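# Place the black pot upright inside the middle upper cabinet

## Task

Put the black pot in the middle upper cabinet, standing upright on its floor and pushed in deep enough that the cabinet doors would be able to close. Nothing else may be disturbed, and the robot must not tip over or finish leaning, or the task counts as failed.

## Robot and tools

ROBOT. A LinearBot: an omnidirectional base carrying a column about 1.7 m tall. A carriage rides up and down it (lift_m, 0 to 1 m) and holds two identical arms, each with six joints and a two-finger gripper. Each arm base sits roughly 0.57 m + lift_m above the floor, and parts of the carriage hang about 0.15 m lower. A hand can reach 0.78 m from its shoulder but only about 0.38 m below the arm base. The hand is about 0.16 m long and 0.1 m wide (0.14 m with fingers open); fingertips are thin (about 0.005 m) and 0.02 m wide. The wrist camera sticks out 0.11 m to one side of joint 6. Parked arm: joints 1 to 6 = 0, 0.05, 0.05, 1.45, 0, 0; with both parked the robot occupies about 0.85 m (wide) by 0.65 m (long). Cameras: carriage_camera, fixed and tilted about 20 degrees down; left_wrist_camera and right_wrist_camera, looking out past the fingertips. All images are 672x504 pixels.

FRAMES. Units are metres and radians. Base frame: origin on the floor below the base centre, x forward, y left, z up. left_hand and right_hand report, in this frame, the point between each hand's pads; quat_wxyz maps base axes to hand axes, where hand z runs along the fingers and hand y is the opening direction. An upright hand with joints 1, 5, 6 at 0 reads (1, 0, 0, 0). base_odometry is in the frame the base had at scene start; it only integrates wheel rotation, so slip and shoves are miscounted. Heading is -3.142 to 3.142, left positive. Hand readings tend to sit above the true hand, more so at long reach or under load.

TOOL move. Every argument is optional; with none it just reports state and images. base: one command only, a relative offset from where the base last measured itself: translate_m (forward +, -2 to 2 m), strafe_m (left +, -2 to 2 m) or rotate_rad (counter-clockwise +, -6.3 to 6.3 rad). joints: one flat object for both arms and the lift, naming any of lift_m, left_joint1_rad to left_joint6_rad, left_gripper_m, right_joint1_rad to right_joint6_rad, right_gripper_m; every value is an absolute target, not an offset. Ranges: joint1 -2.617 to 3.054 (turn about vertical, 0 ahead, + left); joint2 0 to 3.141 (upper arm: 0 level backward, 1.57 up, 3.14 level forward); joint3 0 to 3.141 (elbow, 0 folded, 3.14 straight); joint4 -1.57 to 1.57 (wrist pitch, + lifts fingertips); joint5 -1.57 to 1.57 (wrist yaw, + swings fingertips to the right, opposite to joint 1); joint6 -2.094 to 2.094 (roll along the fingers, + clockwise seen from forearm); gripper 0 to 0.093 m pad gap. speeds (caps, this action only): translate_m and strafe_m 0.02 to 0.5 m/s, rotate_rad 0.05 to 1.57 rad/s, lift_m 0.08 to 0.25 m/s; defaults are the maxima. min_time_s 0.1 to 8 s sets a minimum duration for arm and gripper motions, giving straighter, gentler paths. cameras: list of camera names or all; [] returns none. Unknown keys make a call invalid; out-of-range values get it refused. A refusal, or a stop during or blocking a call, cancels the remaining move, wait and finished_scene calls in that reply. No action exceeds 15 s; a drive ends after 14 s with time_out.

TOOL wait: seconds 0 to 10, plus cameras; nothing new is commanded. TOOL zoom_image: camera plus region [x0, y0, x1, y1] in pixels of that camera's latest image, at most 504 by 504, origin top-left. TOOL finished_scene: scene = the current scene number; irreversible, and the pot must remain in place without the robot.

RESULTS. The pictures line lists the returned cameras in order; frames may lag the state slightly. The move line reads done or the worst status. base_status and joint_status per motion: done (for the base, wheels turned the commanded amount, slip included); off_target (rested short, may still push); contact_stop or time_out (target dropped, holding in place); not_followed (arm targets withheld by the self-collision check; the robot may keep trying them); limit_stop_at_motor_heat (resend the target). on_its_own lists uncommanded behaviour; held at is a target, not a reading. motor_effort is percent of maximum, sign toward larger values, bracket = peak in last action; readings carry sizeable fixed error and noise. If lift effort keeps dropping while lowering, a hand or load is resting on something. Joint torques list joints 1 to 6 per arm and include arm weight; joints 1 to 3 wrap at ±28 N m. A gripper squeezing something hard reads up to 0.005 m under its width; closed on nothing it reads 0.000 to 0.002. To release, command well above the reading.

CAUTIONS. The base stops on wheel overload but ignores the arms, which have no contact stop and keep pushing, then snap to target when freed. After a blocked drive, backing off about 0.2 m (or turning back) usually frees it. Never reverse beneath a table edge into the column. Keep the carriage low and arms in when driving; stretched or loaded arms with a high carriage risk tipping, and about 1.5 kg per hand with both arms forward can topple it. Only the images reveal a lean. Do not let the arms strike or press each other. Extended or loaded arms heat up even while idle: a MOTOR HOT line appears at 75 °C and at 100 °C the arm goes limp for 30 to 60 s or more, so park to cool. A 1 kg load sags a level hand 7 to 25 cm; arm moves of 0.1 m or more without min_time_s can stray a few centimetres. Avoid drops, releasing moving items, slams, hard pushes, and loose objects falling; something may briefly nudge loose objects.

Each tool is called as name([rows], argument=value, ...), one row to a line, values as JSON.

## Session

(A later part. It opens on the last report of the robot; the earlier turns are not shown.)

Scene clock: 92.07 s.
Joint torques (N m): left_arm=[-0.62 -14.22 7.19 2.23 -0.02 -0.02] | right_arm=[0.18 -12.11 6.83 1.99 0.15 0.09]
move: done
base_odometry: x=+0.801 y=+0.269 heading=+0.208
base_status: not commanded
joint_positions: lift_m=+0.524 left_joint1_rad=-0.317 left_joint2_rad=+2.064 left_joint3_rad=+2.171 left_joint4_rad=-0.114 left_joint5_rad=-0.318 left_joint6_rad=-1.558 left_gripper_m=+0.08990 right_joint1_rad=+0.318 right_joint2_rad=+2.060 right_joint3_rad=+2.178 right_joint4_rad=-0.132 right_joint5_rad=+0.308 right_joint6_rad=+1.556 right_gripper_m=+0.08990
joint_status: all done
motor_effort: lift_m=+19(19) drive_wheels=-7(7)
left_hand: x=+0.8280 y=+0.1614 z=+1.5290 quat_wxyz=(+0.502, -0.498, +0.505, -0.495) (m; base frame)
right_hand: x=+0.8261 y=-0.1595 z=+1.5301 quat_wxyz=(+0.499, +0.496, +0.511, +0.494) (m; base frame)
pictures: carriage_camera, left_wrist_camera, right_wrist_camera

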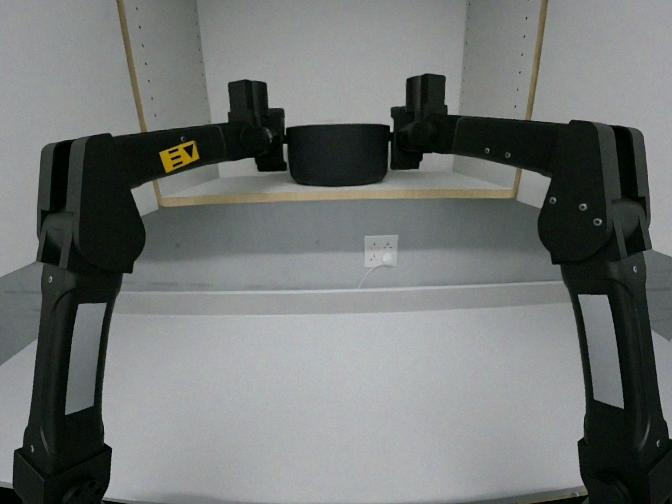

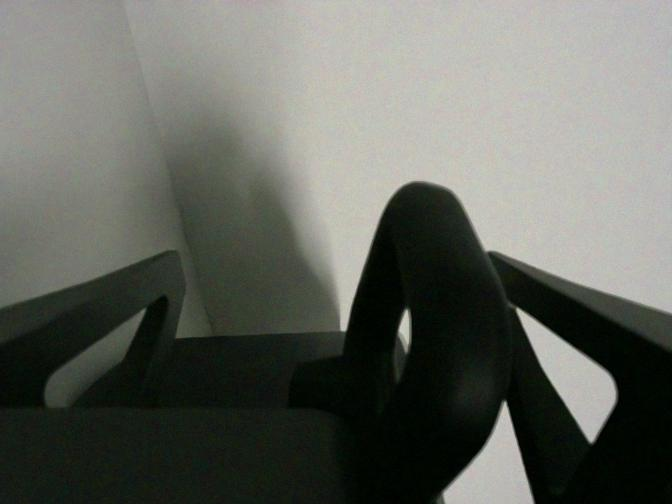

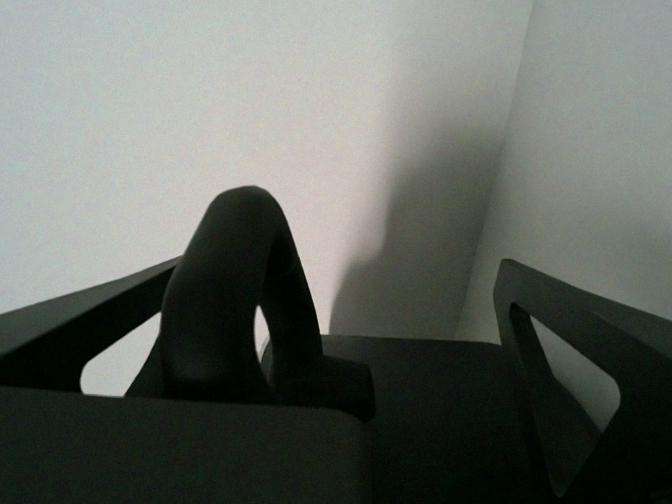

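move(joints={"lift_m": 0.536}, speeds={"lift_m": 0.08})

Scene clock: 95.57 s.
Joint torques (N m): left_arm=[-0.61 -14.45 7.28 2.33 -0.03 -0.01] | right_arm=[0.29 -12.68 6.86 2.08 0.16 0.07]
move: done
base_odometry: x=+0.801 y=+0.269 heading=+0.208
base_status: not commanded
joint_positions: lift_m=+0.536 left_joint1_rad=-0.317 left_joint2_rad=+2.066 left_joint3_rad=+2.171 left_joint4_rad=-0.123 left_joint5_rad=-0.318 left_joint6_rad=-1.559 left_gripper_m=+0.08990 right_joint1_rad=+0.318 right_joint2_rad=+2.066 right_joint3_rad=+2.178 right_joint4_rad=-0.139 right_joint5_rad=+0.310 right_joint6_rad=+1.557 right_gripper_m=+0.08990
joint_status: all done
motor_effort: lift_m=+23(28) drive_wheels=-5(6)
left_hand: x=+0.8285 y=+0.1613 z=+1.5370 quat_wxyz=(+0.500, -0.500, +0.508, -0.491) (m; base frame)
right_hand: x=+0.8277 y=-0.1593 z=+1.5368 quat_wxyz=(+0.497, +0.498, +0.514, +0.490) (m; base frame)
pictures: carriage_camera, left_wrist_camera, right_wrist_camera

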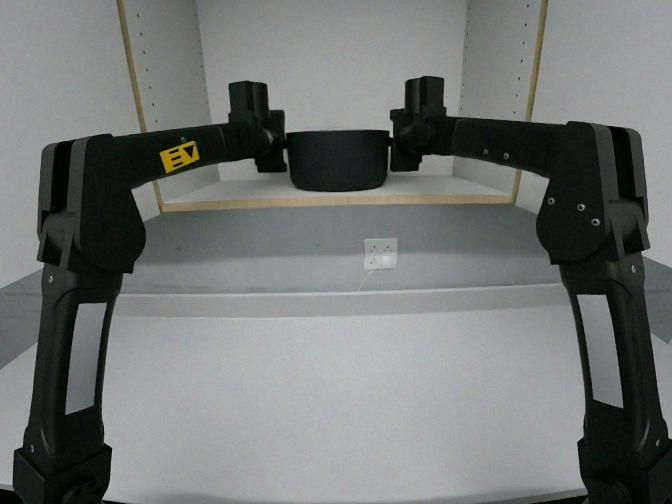

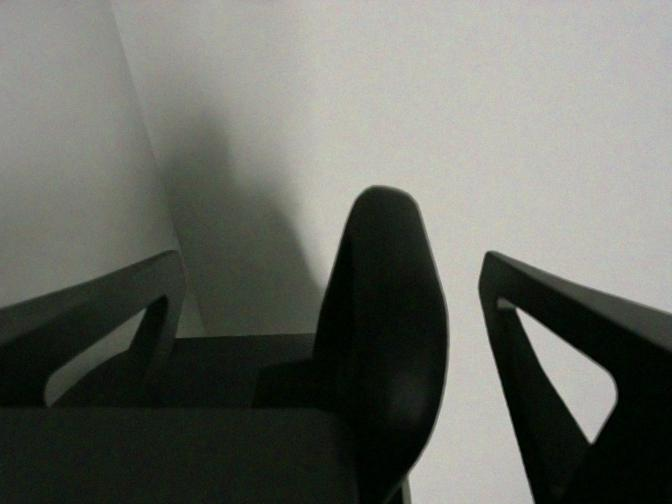

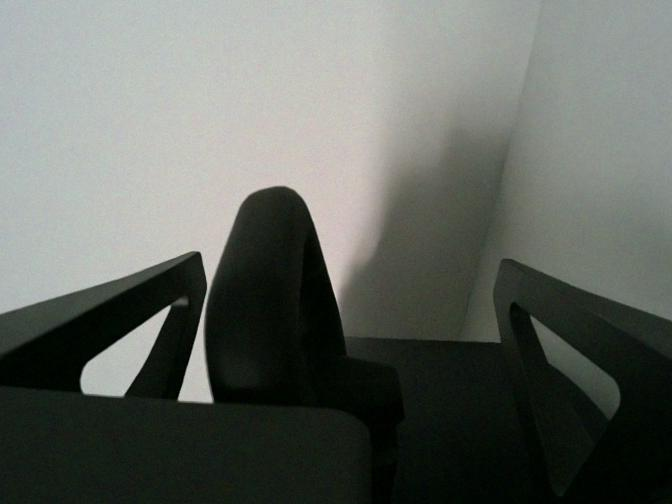

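zoom_image(camera="carriage_camera", region=[150, 110, 530, 230])

Scaled by 1.326 from the camera's 672x504 image, which has a finer 960x720 frame.

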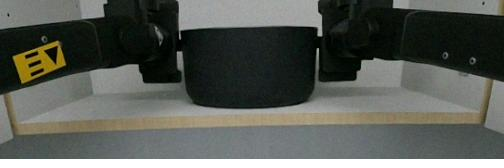

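move(joints={"lift_m": 0.545}, speeds={"lift_m": 0.08}, cameras=[])

move(base={"translate_m": -0.12}, speeds={"translate_m": 0.1})

Scene clock: 99.00 s.
Joint torques (N m): left_arm=[-0.55 -14.52 7.19 2.36 -0.02 -0.02] | right_arm=[0.27 -12.88 6.75 2.12 0.15 0.06]
move: done
base_odometry: x=+0.801 y=+0.269 heading=+0.208
base_status: not commanded
joint_positions: lift_m=+0.545 left_joint1_rad=-0.317 left_joint2_rad=+2.066 left_joint3_rad=+2.171 left_joint4_rad=-0.126 left_joint5_rad=-0.318 left_joint6_rad=-1.559 left_gripper_m=+0.08991 right_joint1_rad=+0.318 right_joint2_rad=+2.068 right_joint3_rad=+2.178 right_joint4_rad=-0.140 right_joint5_rad=+0.310 right_joint6_rad=+1.557 right_gripper_m=+0.08991
joint_status: all done
motor_effort: lift_m=+23(27) drive_wheels=+1(7)
left_hand: x=+0.8287 y=+0.1613 z=+1.5448 quat_wxyz=(+0.500, -0.501, +0.509, -0.490) (m; base frame)
right_hand: x=+0.8283 y=-0.1592 z=+1.5441 quat_wxyz=(+0.496, +0.499, +0.515, +0.489) (m; base frame)
pictures: none
No camera images: "cameras" was empty.

Scene clock: 100.93 s.
Joint torques (N m): left_arm=[-0.47 -14.42 7.21 2.38 -0.01 -0.01] | right_arm=[0.17 -13.14 6.79 2.11 0.16 0.06]
move: done
base_odometry: x=+0.684 y=+0.245 heading=+0.208
base_status: done
joint_positions: lift_m=+0.545 left_joint1_rad=-0.318 left_joint2_rad=+2.066 left_joint3_rad=+2.171 left_joint4_rad=-0.127 left_joint5_rad=-0.318 left_joint6_rad=-1.559 left_gripper_m=+0.08991 right_joint1_rad=+0.319 right_joint2_rad=+2.069 right_joint3_rad=+2.178 right_joint4_rad=-0.141 right_joint5_rad=+0.311 right_joint6_rad=+1.557 right_gripper_m=+0.08991
joint_status: not commanded
motor_effort: lift_m=+23(23) drive_wheels=-7(13)
left_hand: x=+0.8285 y=+0.1606 z=+1.5447 quat_wxyz=(+0.499, -0.501, +0.510, -0.490) (m; base frame)
right_hand: x=+0.8286 y=-0.1587 z=+1.5431 quat_wxyz=(+0.496, +0.500, +0.516, +0.488) (m; base frame)
pictures: carriage_camera, left_wrist_camera, right_wrist_camera

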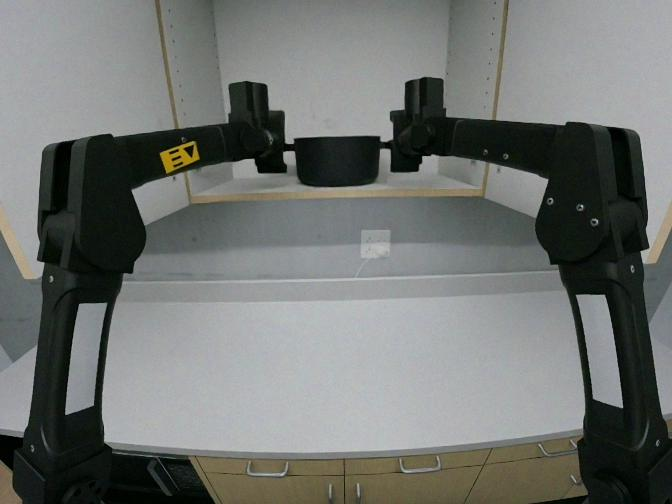

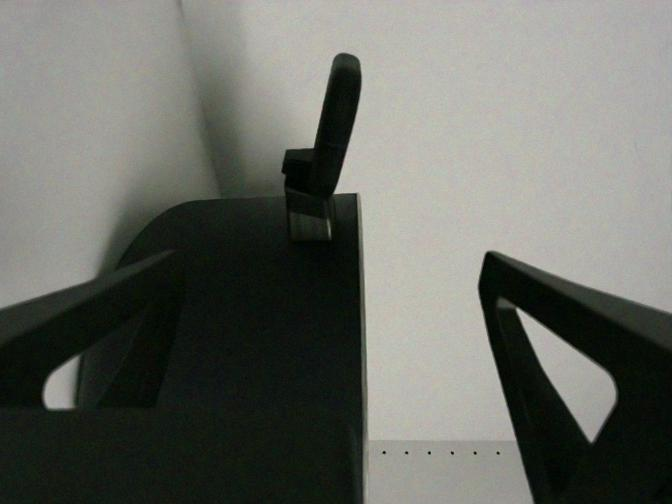

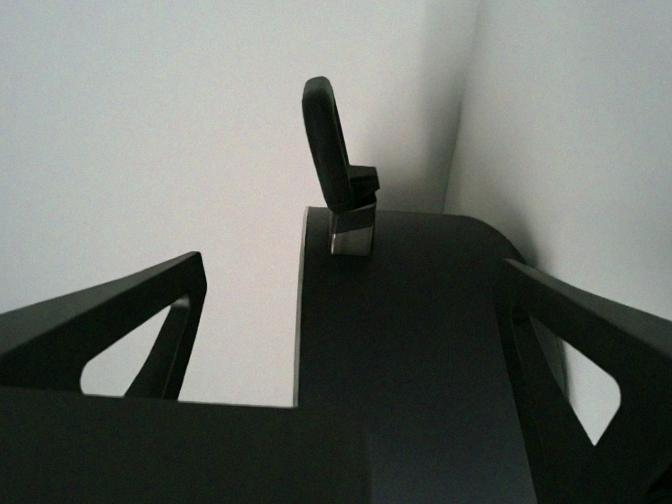

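zoom_image(camera="carriage_camera", region=[180, 110, 500, 220])

Scaled by 1.575 from the camera's 672x504 image, which has a finer 960x720 frame.

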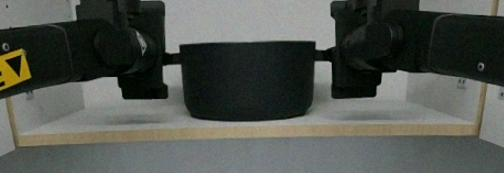

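move(base={"translate_m": -0.3}, joints={"left_gripper_m": 0.04, "right_gripper_m": 0.04}, speeds={"translate_m": 0.25}, cameras=[])

move(joints={"lift_m": 0.95}, speeds={"lift_m": 0.25}, cameras=["carriage_camera"])

Scene clock: 105.57 s.
Joint torques (N m): left_arm=[-0.4 -14.39 7.19 2.38 0 0.01] | right_arm=[0.12 -13 6.76 2.11 0.15 0.02]
move: done
base_odometry: x=+0.390 y=+0.183 heading=+0.208
base_status: done
joint_positions: lift_m=+0.545 left_joint1_rad=-0.318 left_joint2_rad=+2.066 left_joint3_rad=+2.171 left_joint4_rad=-0.127 left_joint5_rad=-0.318 left_joint6_rad=-1.560 left_gripper_m=+0.04012 right_joint1_rad=+0.320 right_joint2_rad=+2.069 right_joint3_rad=+2.178 right_joint4_rad=-0.142 right_joint5_rad=+0.311 right_joint6_rad=+1.557 right_gripper_m=+0.04012
joint_status: all done
motor_effort: lift_m=+23(23) drive_wheels=-4(8)
left_hand: x=+0.8285 y=+0.1604 z=+1.5446 quat_wxyz=(+0.499, -0.501, +0.510, -0.490) (m; base frame)
right_hand: x=+0.8284 y=-0.1583 z=+1.5430 quat_wxyz=(+0.496, +0.499, +0.516, +0.488) (m; base frame)
pictures: none
No camera images: "cameras" was empty.

Scene clock: 107.73 s.
Joint torques (N m): left_arm=[-0.43 -14.69 7.27 2.4 -0.02 -0.02] | right_arm=[0.06 -13.61 6.75 2.09 0.12 0.04]
move: done
base_odometry: x=+0.390 y=+0.183 heading=+0.208
base_status: not commanded
joint_positions: lift_m=+0.950 left_joint1_rad=-0.318 left_joint2_rad=+2.069 left_joint3_rad=+2.171 left_joint4_rad=-0.127 left_joint5_rad=-0.318 left_joint6_rad=-1.560 left_gripper_m=+0.04012 right_joint1_rad=+0.320 right_joint2_rad=+2.073 right_joint3_rad=+2.178 right_joint4_rad=-0.139 right_joint5_rad=+0.311 right_joint6_rad=+1.557 right_gripper_m=+0.04012
joint_status: all done
motor_effort: lift_m=+23(28) drive_wheels=-3(4)
left_hand: x=+0.8293 y=+0.1601 z=+1.9479 quat_wxyz=(+0.499, -0.501, +0.511, -0.489) (m; base frame)
right_hand: x=+0.8297 y=-0.1578 z=+1.9462 quat_wxyz=(+0.496, +0.500, +0.516, +0.488) (m; base frame)
pictures: carriage_camera

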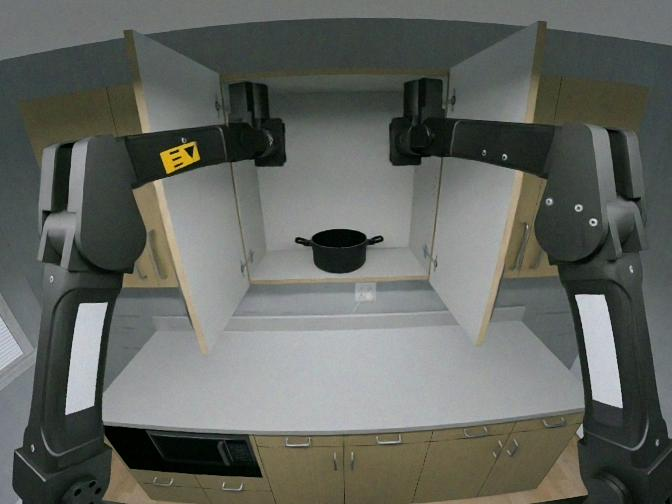

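zoom_image(camera="carriage_camera", region=[235, 210, 445, 300])

Scaled by 2.400 from the camera's 672x504 image, which has a finer 960x720 frame.

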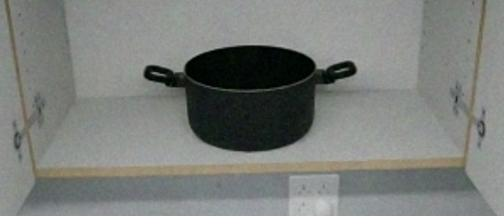

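zoom_image(camera="carriage_camera", region=[285, 215, 395, 290])

Scaled by 4.582 from the camera's 672x504 image, which has a finer 960x720 frame.

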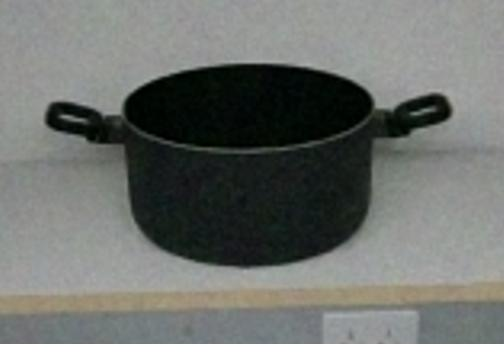

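move(joints={"lift_m": 0.505, "left_joint1_rad": -0.5484, "left_joint5_rad": -0.5484, "right_joint1_rad": 0.5484, "right_joint5_rad": 0.5484, "left_gripper_m": 0.01, "right_gripper_m": 0.01}, speeds={"lift_m": 0.25}, min_time_s=1.5)

Scene clock: 117.87 s.
Joint torques (N m): left_arm=[-0.65 -14.69 7.08 2.34 -0.09 -0.01] | right_arm=[0.34 -13.67 6.84 2.06 0.15 0.06]
move: done
base_odometry: x=+0.390 y=+0.183 heading=+0.208
base_status: not commanded
joint_positions: lift_m=+0.505 left_joint1_rad=-0.544 left_joint2_rad=+2.069 left_joint3_rad=+2.171 left_joint4_rad=-0.131 left_joint5_rad=-0.536 left_joint6_rad=-1.560 left_gripper_m=+0.01012 right_joint1_rad=+0.544 right_joint2_rad=+2.074 right_joint3_rad=+2.178 right_joint4_rad=-0.147 right_joint5_rad=+0.534 right_joint6_rad=+1.558 right_gripper_m=+0.01012
joint_status: all done
motor_effort: lift_m=+22(22) drive_wheels=-1(4)
left_hand: x=+0.7864 y=+0.0654 z=+1.5025 quat_wxyz=(+0.498, -0.498, +0.515, -0.489) (m; base frame)
right_hand: x=+0.7870 y=-0.0644 z=+1.4995 quat_wxyz=(+0.497, +0.498, +0.520, +0.484) (m; base frame)
pictures: carriage_camera, left_wrist_camera, right_wrist_camera

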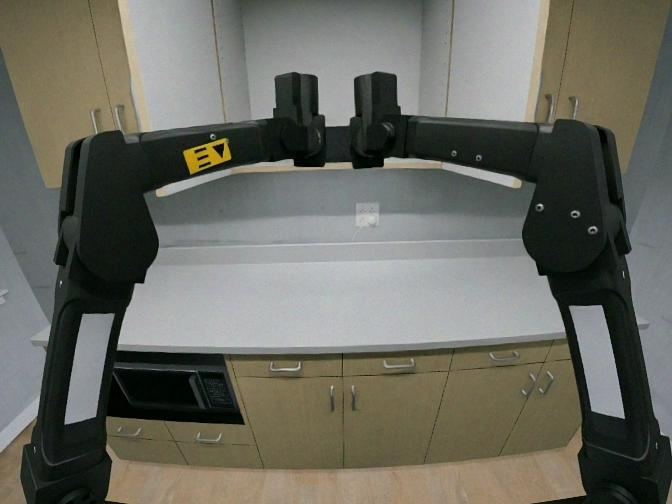

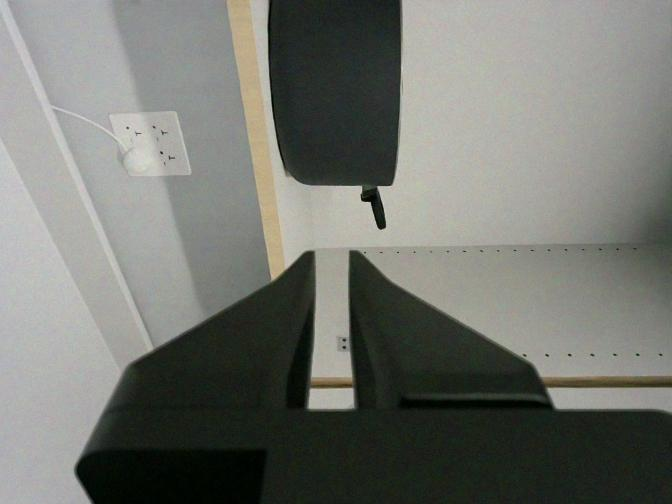

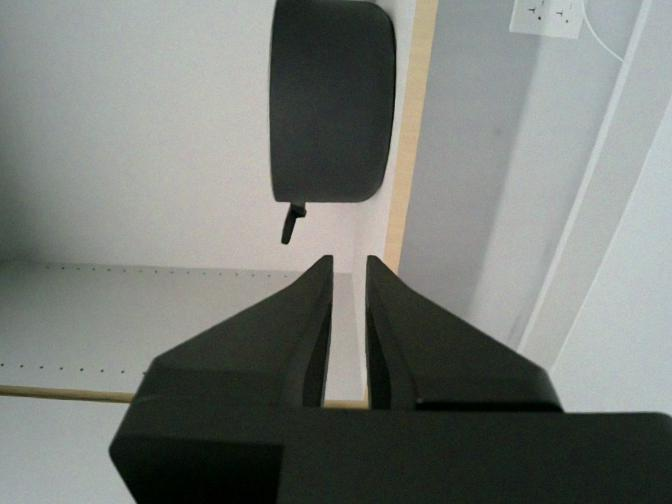

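move(base={"translate_m": 0.27}, speeds={"translate_m": 0.25})

Scene clock: 120.77 s.
Joint torques (N m): left_arm=[-0.46 -14.76 7.16 2.34 -0.07 0.01] | right_arm=[0.16 -13.55 6.68 2.06 0.15 0.06]
move: done
base_odometry: x=+0.654 y=+0.239 heading=+0.208
base_status: done
joint_positions: lift_m=+0.505 left_joint1_rad=-0.545 left_joint2_rad=+2.069 left_joint3_rad=+2.171 left_joint4_rad=-0.131 left_joint5_rad=-0.539 left_joint6_rad=-1.560 left_gripper_m=+0.01012 right_joint1_rad=+0.545 right_joint2_rad=+2.074 right_joint3_rad=+2.178 right_joint4_rad=-0.146 right_joint5_rad=+0.537 right_joint6_rad=+1.558 right_gripper_m=+0.01012
joint_status: not commanded
motor_effort: lift_m=+22(22) drive_wheels=-5(12)
left_hand: x=+0.7861 y=+0.0653 z=+1.5025 quat_wxyz=(+0.499, -0.498, +0.514, -0.488) (m; base frame)
right_hand: x=+0.7867 y=-0.0642 z=+1.4998 quat_wxyz=(+0.497, +0.498, +0.520, +0.484) (m; base frame)
pictures: carriage_camera, left_wrist_camera, right_wrist_camera

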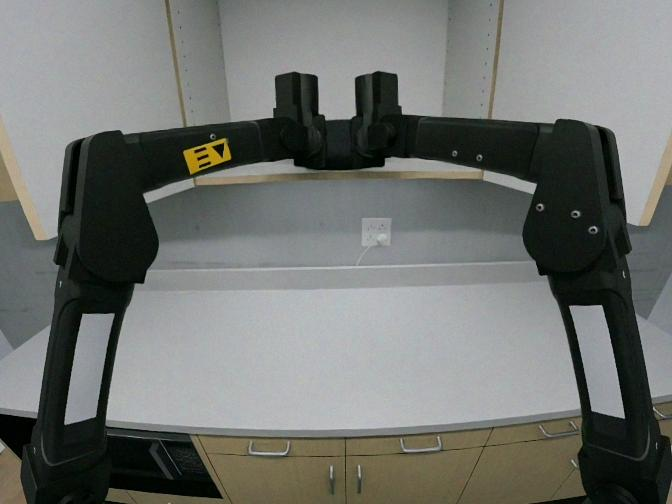

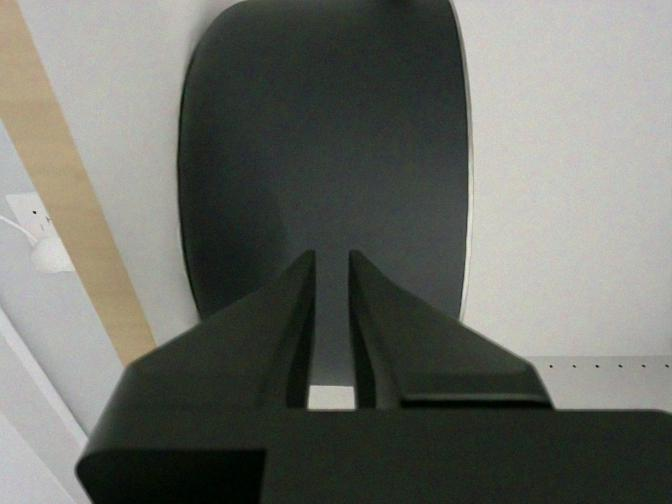

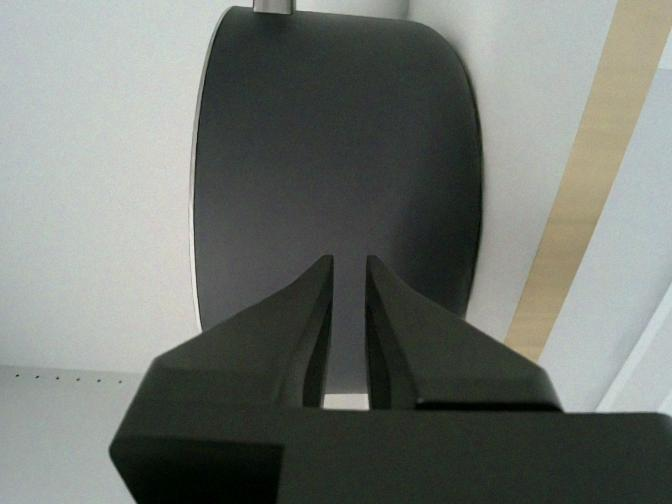

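move(base={"translate_m": 0.04}, speeds={"translate_m": 0.05}, cameras=["left_wrist_camera", "right_wrist_camera"])

Scene clock: 123.00 s.
Joint torques (N m): left_arm=[-0.38 -14.68 7.1 2.34 -0.08 0] | right_arm=[0.14 -13.68 6.58 2.06 0.13 0.04]
move: done
base_odometry: x=+0.693 y=+0.247 heading=+0.209
base_status: done
joint_positions: lift_m=+0.505 left_joint1_rad=-0.546 left_joint2_rad=+2.069 left_joint3_rad=+2.171 left_joint4_rad=-0.131 left_joint5_rad=-0.539 left_joint6_rad=-1.560 left_gripper_m=+0.01012 right_joint1_rad=+0.547 right_joint2_rad=+2.074 right_joint3_rad=+2.178 right_joint4_rad=-0.145 right_joint5_rad=+0.537 right_joint6_rad=+1.558 right_gripper_m=+0.01012
joint_status: not commanded
motor_effort: lift_m=+22(22) drive_wheels=-5(9)
left_hand: x=+0.7859 y=+0.0646 z=+1.5025 quat_wxyz=(+0.498, -0.498, +0.515, -0.489) (m; base frame)
right_hand: x=+0.7864 y=-0.0634 z=+1.5000 quat_wxyz=(+0.497, +0.498, +0.520, +0.485) (m; base frame)
pictures: left_wrist_camera, right_wrist_camera

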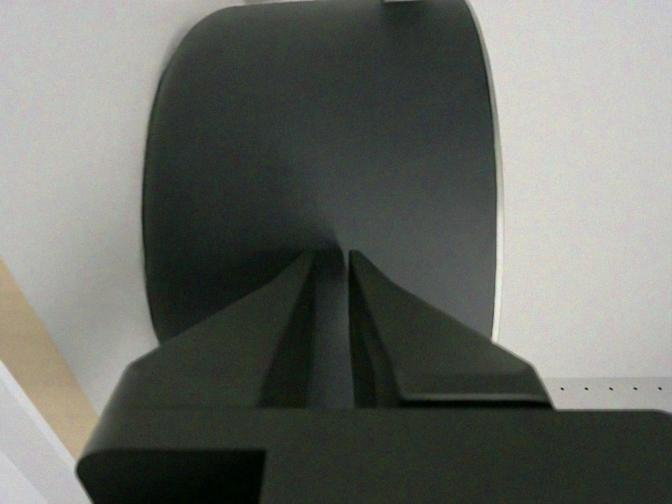

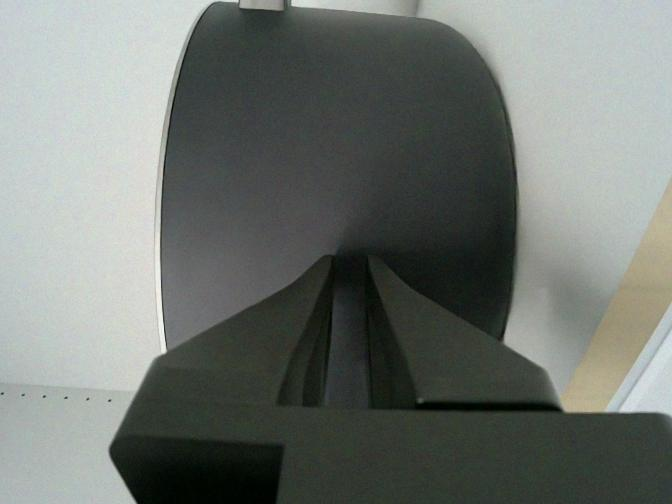

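move(base={"translate_m": 0.02}, speeds={"translate_m": 0.04}, cameras=["left_wrist_camera", "right_wrist_camera"])

Scene clock: 124.40 s.
Joint torques (N m): left_arm=[-0.31 -14.75 7.12 2.33 -0.05 -0.01] | right_arm=[-0.09 -13.6 6.72 2.04 0.03 0.05]
move: done
base_odometry: x=+0.713 y=+0.252 heading=+0.209
base_status: done
joint_positions: lift_m=+0.505 left_joint1_rad=-0.546 left_joint2_rad=+2.069 left_joint3_rad=+2.171 left_joint4_rad=-0.131 left_joint5_rad=-0.541 left_joint6_rad=-1.560 left_gripper_m=+0.01011 right_joint1_rad=+0.549 right_joint2_rad=+2.074 right_joint3_rad=+2.178 right_joint4_rad=-0.144 right_joint5_rad=+0.546 right_joint6_rad=+1.558 right_gripper_m=+0.01011
joint_status: not commanded
motor_effort: lift_m=+22(22) drive_wheels=-4(8)
left_hand: x=+0.7859 y=+0.0650 z=+1.5025 quat_wxyz=(+0.499, -0.498, +0.514, -0.488) (m; base frame)
right_hand: x=+0.7859 y=-0.0638 z=+1.5002 quat_wxyz=(+0.499, +0.499, +0.518, +0.483) (m; base frame)
pictures: left_wrist_camera, right_wrist_camera

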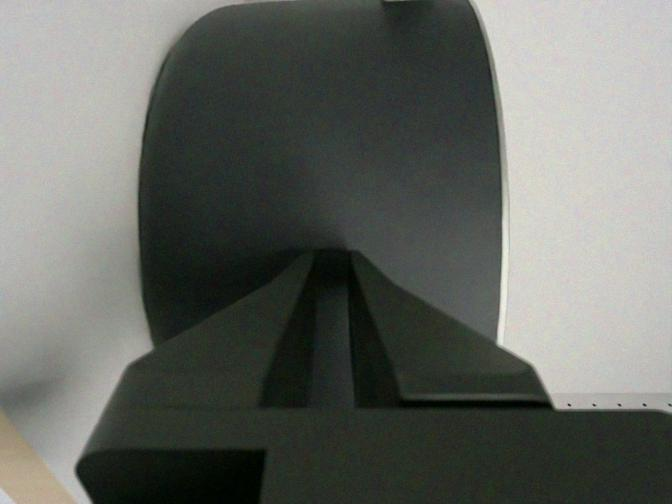

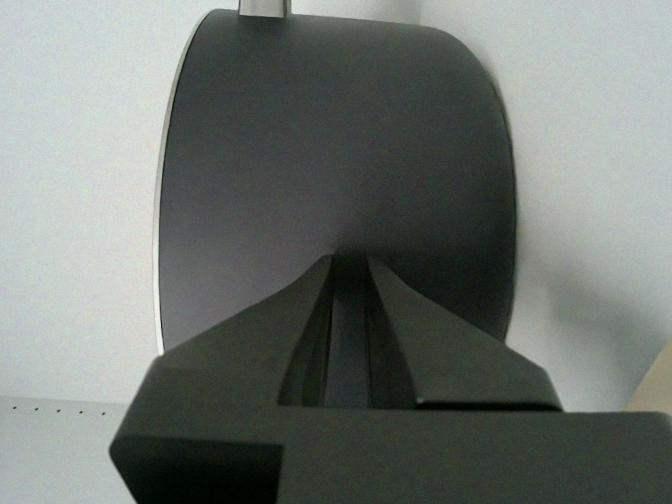

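move(base={"translate_m": 0.012}, speeds={"translate_m": 0.03}, cameras=["left_wrist_camera", "right_wrist_camera"])

Scene clock: 126.00 s.
Joint torques (N m): left_arm=[-0.35 -14.75 7.16 2.31 0.01 0] | right_arm=[-0.02 -13.5 6.78 2.05 -0.02 0.04]
move: done
base_odometry: x=+0.724 y=+0.254 heading=+0.210
base_status: done
joint_positions: lift_m=+0.505 left_joint1_rad=-0.546 left_joint2_rad=+2.069 left_joint3_rad=+2.171 left_joint4_rad=-0.131 left_joint5_rad=-0.547 left_joint6_rad=-1.560 left_gripper_m=+0.01011 right_joint1_rad=+0.549 right_joint2_rad=+2.074 right_joint3_rad=+2.178 right_joint4_rad=-0.144 right_joint5_rad=+0.552 right_joint6_rad=+1.558 right_gripper_m=+0.01011
joint_status: not commanded
motor_effort: lift_m=+22(22) drive_wheels=-4(7)
left_hand: x=+0.7859 y=+0.0660 z=+1.5025 quat_wxyz=(+0.500, -0.500, +0.513, -0.487) (m; base frame)
right_hand: x=+0.7859 y=-0.0645 z=+1.5003 quat_wxyz=(+0.500, +0.500, +0.516, +0.482) (m; base frame)
pictures: left_wrist_camera, right_wrist_camera

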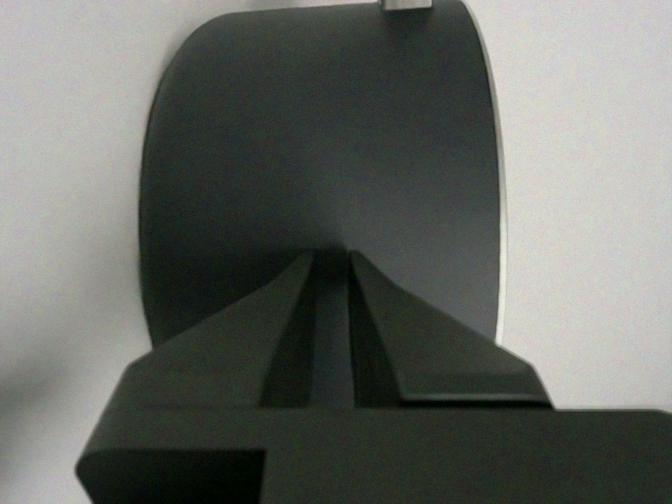

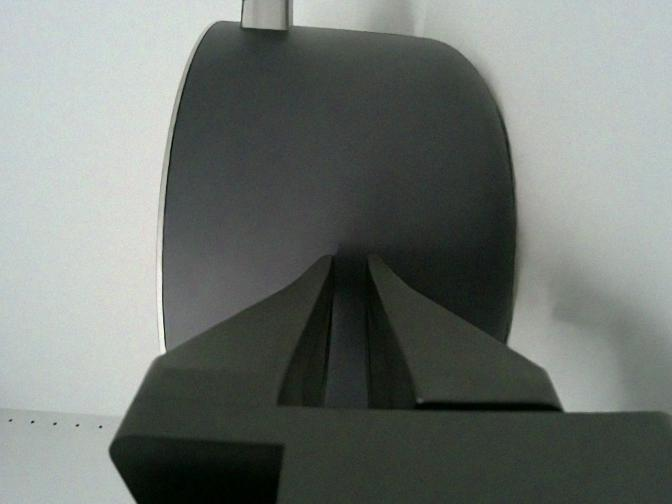

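move(base={"translate_m": 0.01}, speeds={"translate_m": 0.03}, cameras=["left_wrist_camera", "right_wrist_camera"])

Scene clock: 127.20 s.
Joint torques (N m): left_arm=[-0.25 -14.83 7.23 2.33 0.04 -0.01] | right_arm=[-0.09 -13.59 6.69 2.04 -0.06 0.06]
move: done
base_odometry: x=+0.734 y=+0.257 heading=+0.210
base_status: done
joint_positions: lift_m=+0.505 left_joint1_rad=-0.546 left_joint2_rad=+2.069 left_joint3_rad=+2.171 left_joint4_rad=-0.131 left_joint5_rad=-0.551 left_joint6_rad=-1.560 left_gripper_m=+0.01011 right_joint1_rad=+0.549 right_joint2_rad=+2.074 right_joint3_rad=+2.178 right_joint4_rad=-0.144 right_joint5_rad=+0.554 right_joint6_rad=+1.558 right_gripper_m=+0.01011
joint_status: not commanded
motor_effort: lift_m=+22(22) drive_wheels=-4(6)
left_hand: x=+0.7859 y=+0.0666 z=+1.5026 quat_wxyz=(+0.501, -0.501, +0.512, -0.486) (m; base frame)
right_hand: x=+0.7858 y=-0.0650 z=+1.5002 quat_wxyz=(+0.501, +0.501, +0.516, +0.482) (m; base frame)
pictures: left_wrist_camera, right_wrist_camera

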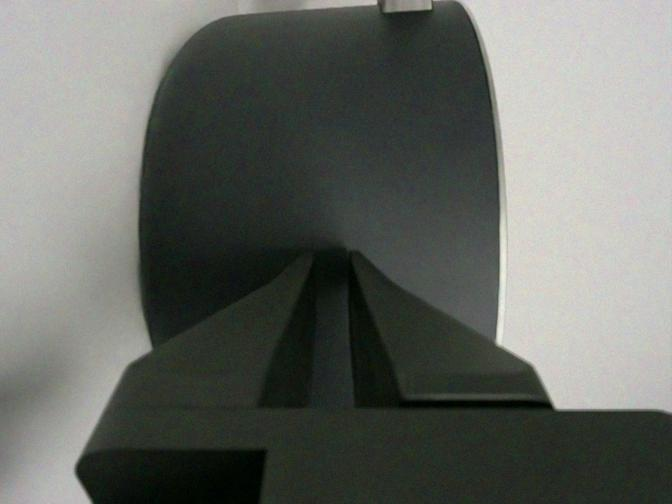

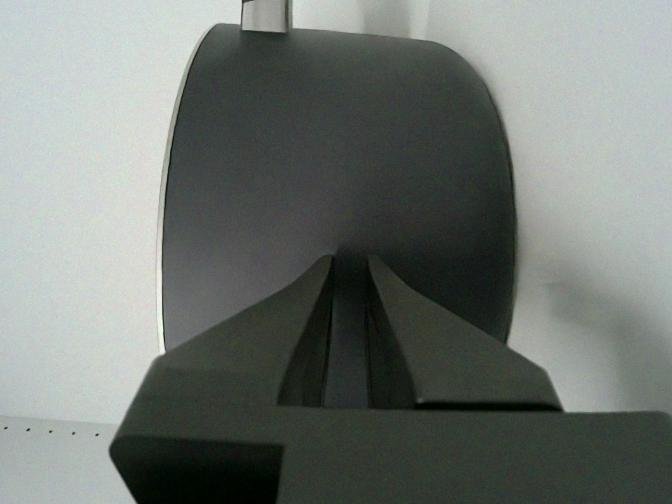

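move(base={"translate_m": 0.008}, speeds={"translate_m": 0.03}, cameras=["left_wrist_camera", "right_wrist_camera"])

Scene clock: 128.83 s.
Joint torques (N m): left_arm=[-0.42 -14.75 7.13 2.33 0.08 0] | right_arm=[-0.17 -13.64 6.65 2.07 -0.08 0.04]
move: done
base_odometry: x=+0.742 y=+0.258 heading=+0.210
base_status: done
joint_positions: lift_m=+0.505 left_joint1_rad=-0.546 left_joint2_rad=+2.069 left_joint3_rad=+2.171 left_joint4_rad=-0.131 left_joint5_rad=-0.553 left_joint6_rad=-1.560 left_gripper_m=+0.01011 right_joint1_rad=+0.549 right_joint2_rad=+2.074 right_joint3_rad=+2.178 right_joint4_rad=-0.145 right_joint5_rad=+0.556 right_joint6_rad=+1.558 right_gripper_m=+0.01010
joint_status: not commanded
motor_effort: lift_m=+22(22) drive_wheels=-5(7)
left_hand: x=+0.7859 y=+0.0670 z=+1.5026 quat_wxyz=(+0.502, -0.501, +0.511, -0.485) (m; base frame)
right_hand: x=+0.7858 y=-0.0654 z=+1.5000 quat_wxyz=(+0.502, +0.502, +0.515, +0.481) (m; base frame)
pictures: left_wrist_camera, right_wrist_camera

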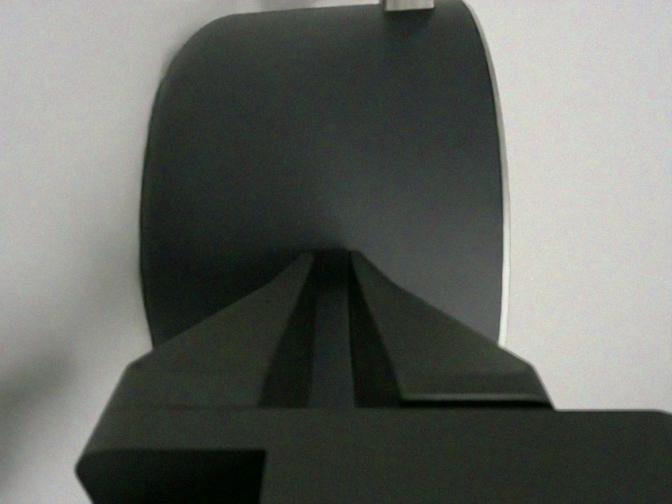

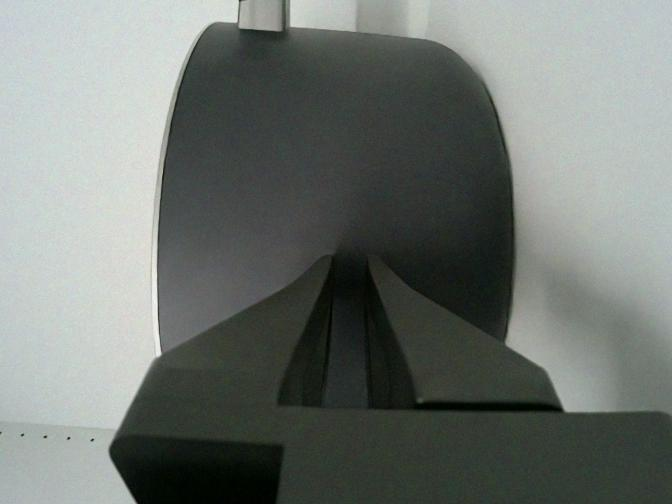

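move(base={"translate_m": -0.06}, speeds={"translate_m": 0.06}, cameras=[])

move(base={"translate_m": -0.32}, speeds={"translate_m": 0.3}, cameras=[])

move(joints={"lift_m": 0.95}, speeds={"lift_m": 0.25}, cameras=["carriage_camera"])

Scene clock: 131.27 s.
Joint torques (N m): left_arm=[-0.23 -14.78 7.09 2.33 0.07 0.01] | right_arm=[-0.24 -13.56 6.67 2.03 -0.07 0.05]
move: done
base_odometry: x=+0.683 y=+0.246 heading=+0.210
base_status: done
joint_positions: lift_m=+0.505 left_joint1_rad=-0.546 left_joint2_rad=+2.069 left_joint3_rad=+2.171 left_joint4_rad=-0.131 left_joint5_rad=-0.553 left_joint6_rad=-1.560 left_gripper_m=+0.01011 right_joint1_rad=+0.549 right_joint2_rad=+2.074 right_joint3_rad=+2.178 right_joint4_rad=-0.144 right_joint5_rad=+0.556 right_joint6_rad=+1.558 right_gripper_m=+0.01010
joint_status: not commanded
motor_effort: lift_m=+22(22) drive_wheels=+2(10)
left_hand: x=+0.7858 y=+0.0668 z=+1.5026 quat_wxyz=(+0.502, -0.501, +0.511, -0.485) (m; base frame)
right_hand: x=+0.7858 y=-0.0652 z=+1.5001 quat_wxyz=(+0.501, +0.502, +0.515, +0.481) (m; base frame)
pictures: none
No camera images: "cameras" was empty.

Scene clock: 133.90 s.
Joint torques (N m): left_arm=[-0.1 -14.79 7.13 2.33 0.08 -0.01] | right_arm=[-0.16 -13.64 6.76 2.02 -0.09 0.05]
move: done
base_odometry: x=+0.370 y=+0.179 heading=+0.210
base_status: done
joint_positions: lift_m=+0.505 left_joint1_rad=-0.548 left_joint2_rad=+2.069 left_joint3_rad=+2.171 left_joint4_rad=-0.131 left_joint5_rad=-0.553 left_joint6_rad=-1.560 left_gripper_m=+0.01011 right_joint1_rad=+0.549 right_joint2_rad=+2.074 right_joint3_rad=+2.178 right_joint4_rad=-0.143 right_joint5_rad=+0.556 right_joint6_rad=+1.558 right_gripper_m=+0.01010
joint_status: not commanded
motor_effort: lift_m=+22(22) drive_wheels=-2(11)
left_hand: x=+0.7852 y=+0.0655 z=+1.5026 quat_wxyz=(+0.501, -0.501, +0.512, -0.486) (m; base frame)
right_hand: x=+0.7858 y=-0.0652 z=+1.5005 quat_wxyz=(+0.502, +0.502, +0.515, +0.481) (m; base frame)
pictures: none
No camera images: "cameras" was empty.

Scene clock: 136.20 s.
Joint torques (N m): left_arm=[-0.13 -14.89 7.23 2.31 0.07 0] | right_arm=[-0.2 -13.79 6.74 1.97 -0.08 0.02]
move: done
base_odometry: x=+0.370 y=+0.179 heading=+0.210
base_status: not commanded
joint_positions: lift_m=+0.950 left_joint1_rad=-0.548 left_joint2_rad=+2.070 left_joint3_rad=+2.171 left_joint4_rad=-0.128 left_joint5_rad=-0.553 left_joint6_rad=-1.560 left_gripper_m=+0.01011 right_joint1_rad=+0.549 right_joint2_rad=+2.075 right_joint3_rad=+2.178 right_joint4_rad=-0.139 right_joint5_rad=+0.556 right_joint6_rad=+1.558 right_gripper_m=+0.01010
joint_status: all done
motor_effort: lift_m=+23(29) drive_wheels=-2(3)
left_hand: x=+0.7856 y=+0.0653 z=+1.9474 quat_wxyz=(+0.501, -0.501, +0.511, -0.487) (m; base frame)
right_hand: x=+0.7860 y=-0.0650 z=+1.9457 quat_wxyz=(+0.502, +0.501, +0.514, +0.483) (m; base frame)
pictures: carriage_camera

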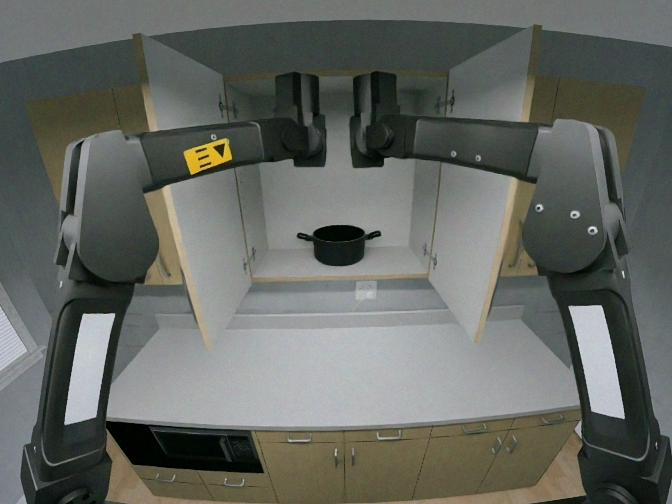

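zoom_image(camera="carriage_camera", region=[285, 210, 395, 290])

Scaled by 4.582 from the camera's 672x504 image, which has a finer 960x720 frame.

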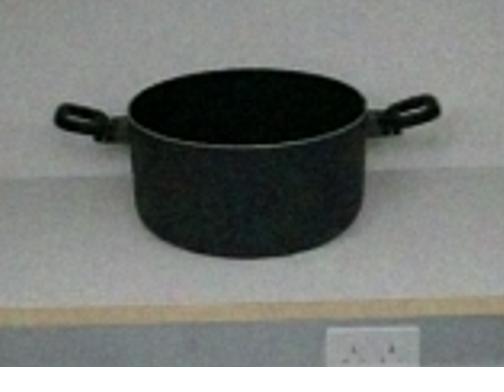

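finished_scene(scene=2)

The scene is finished: the task was done.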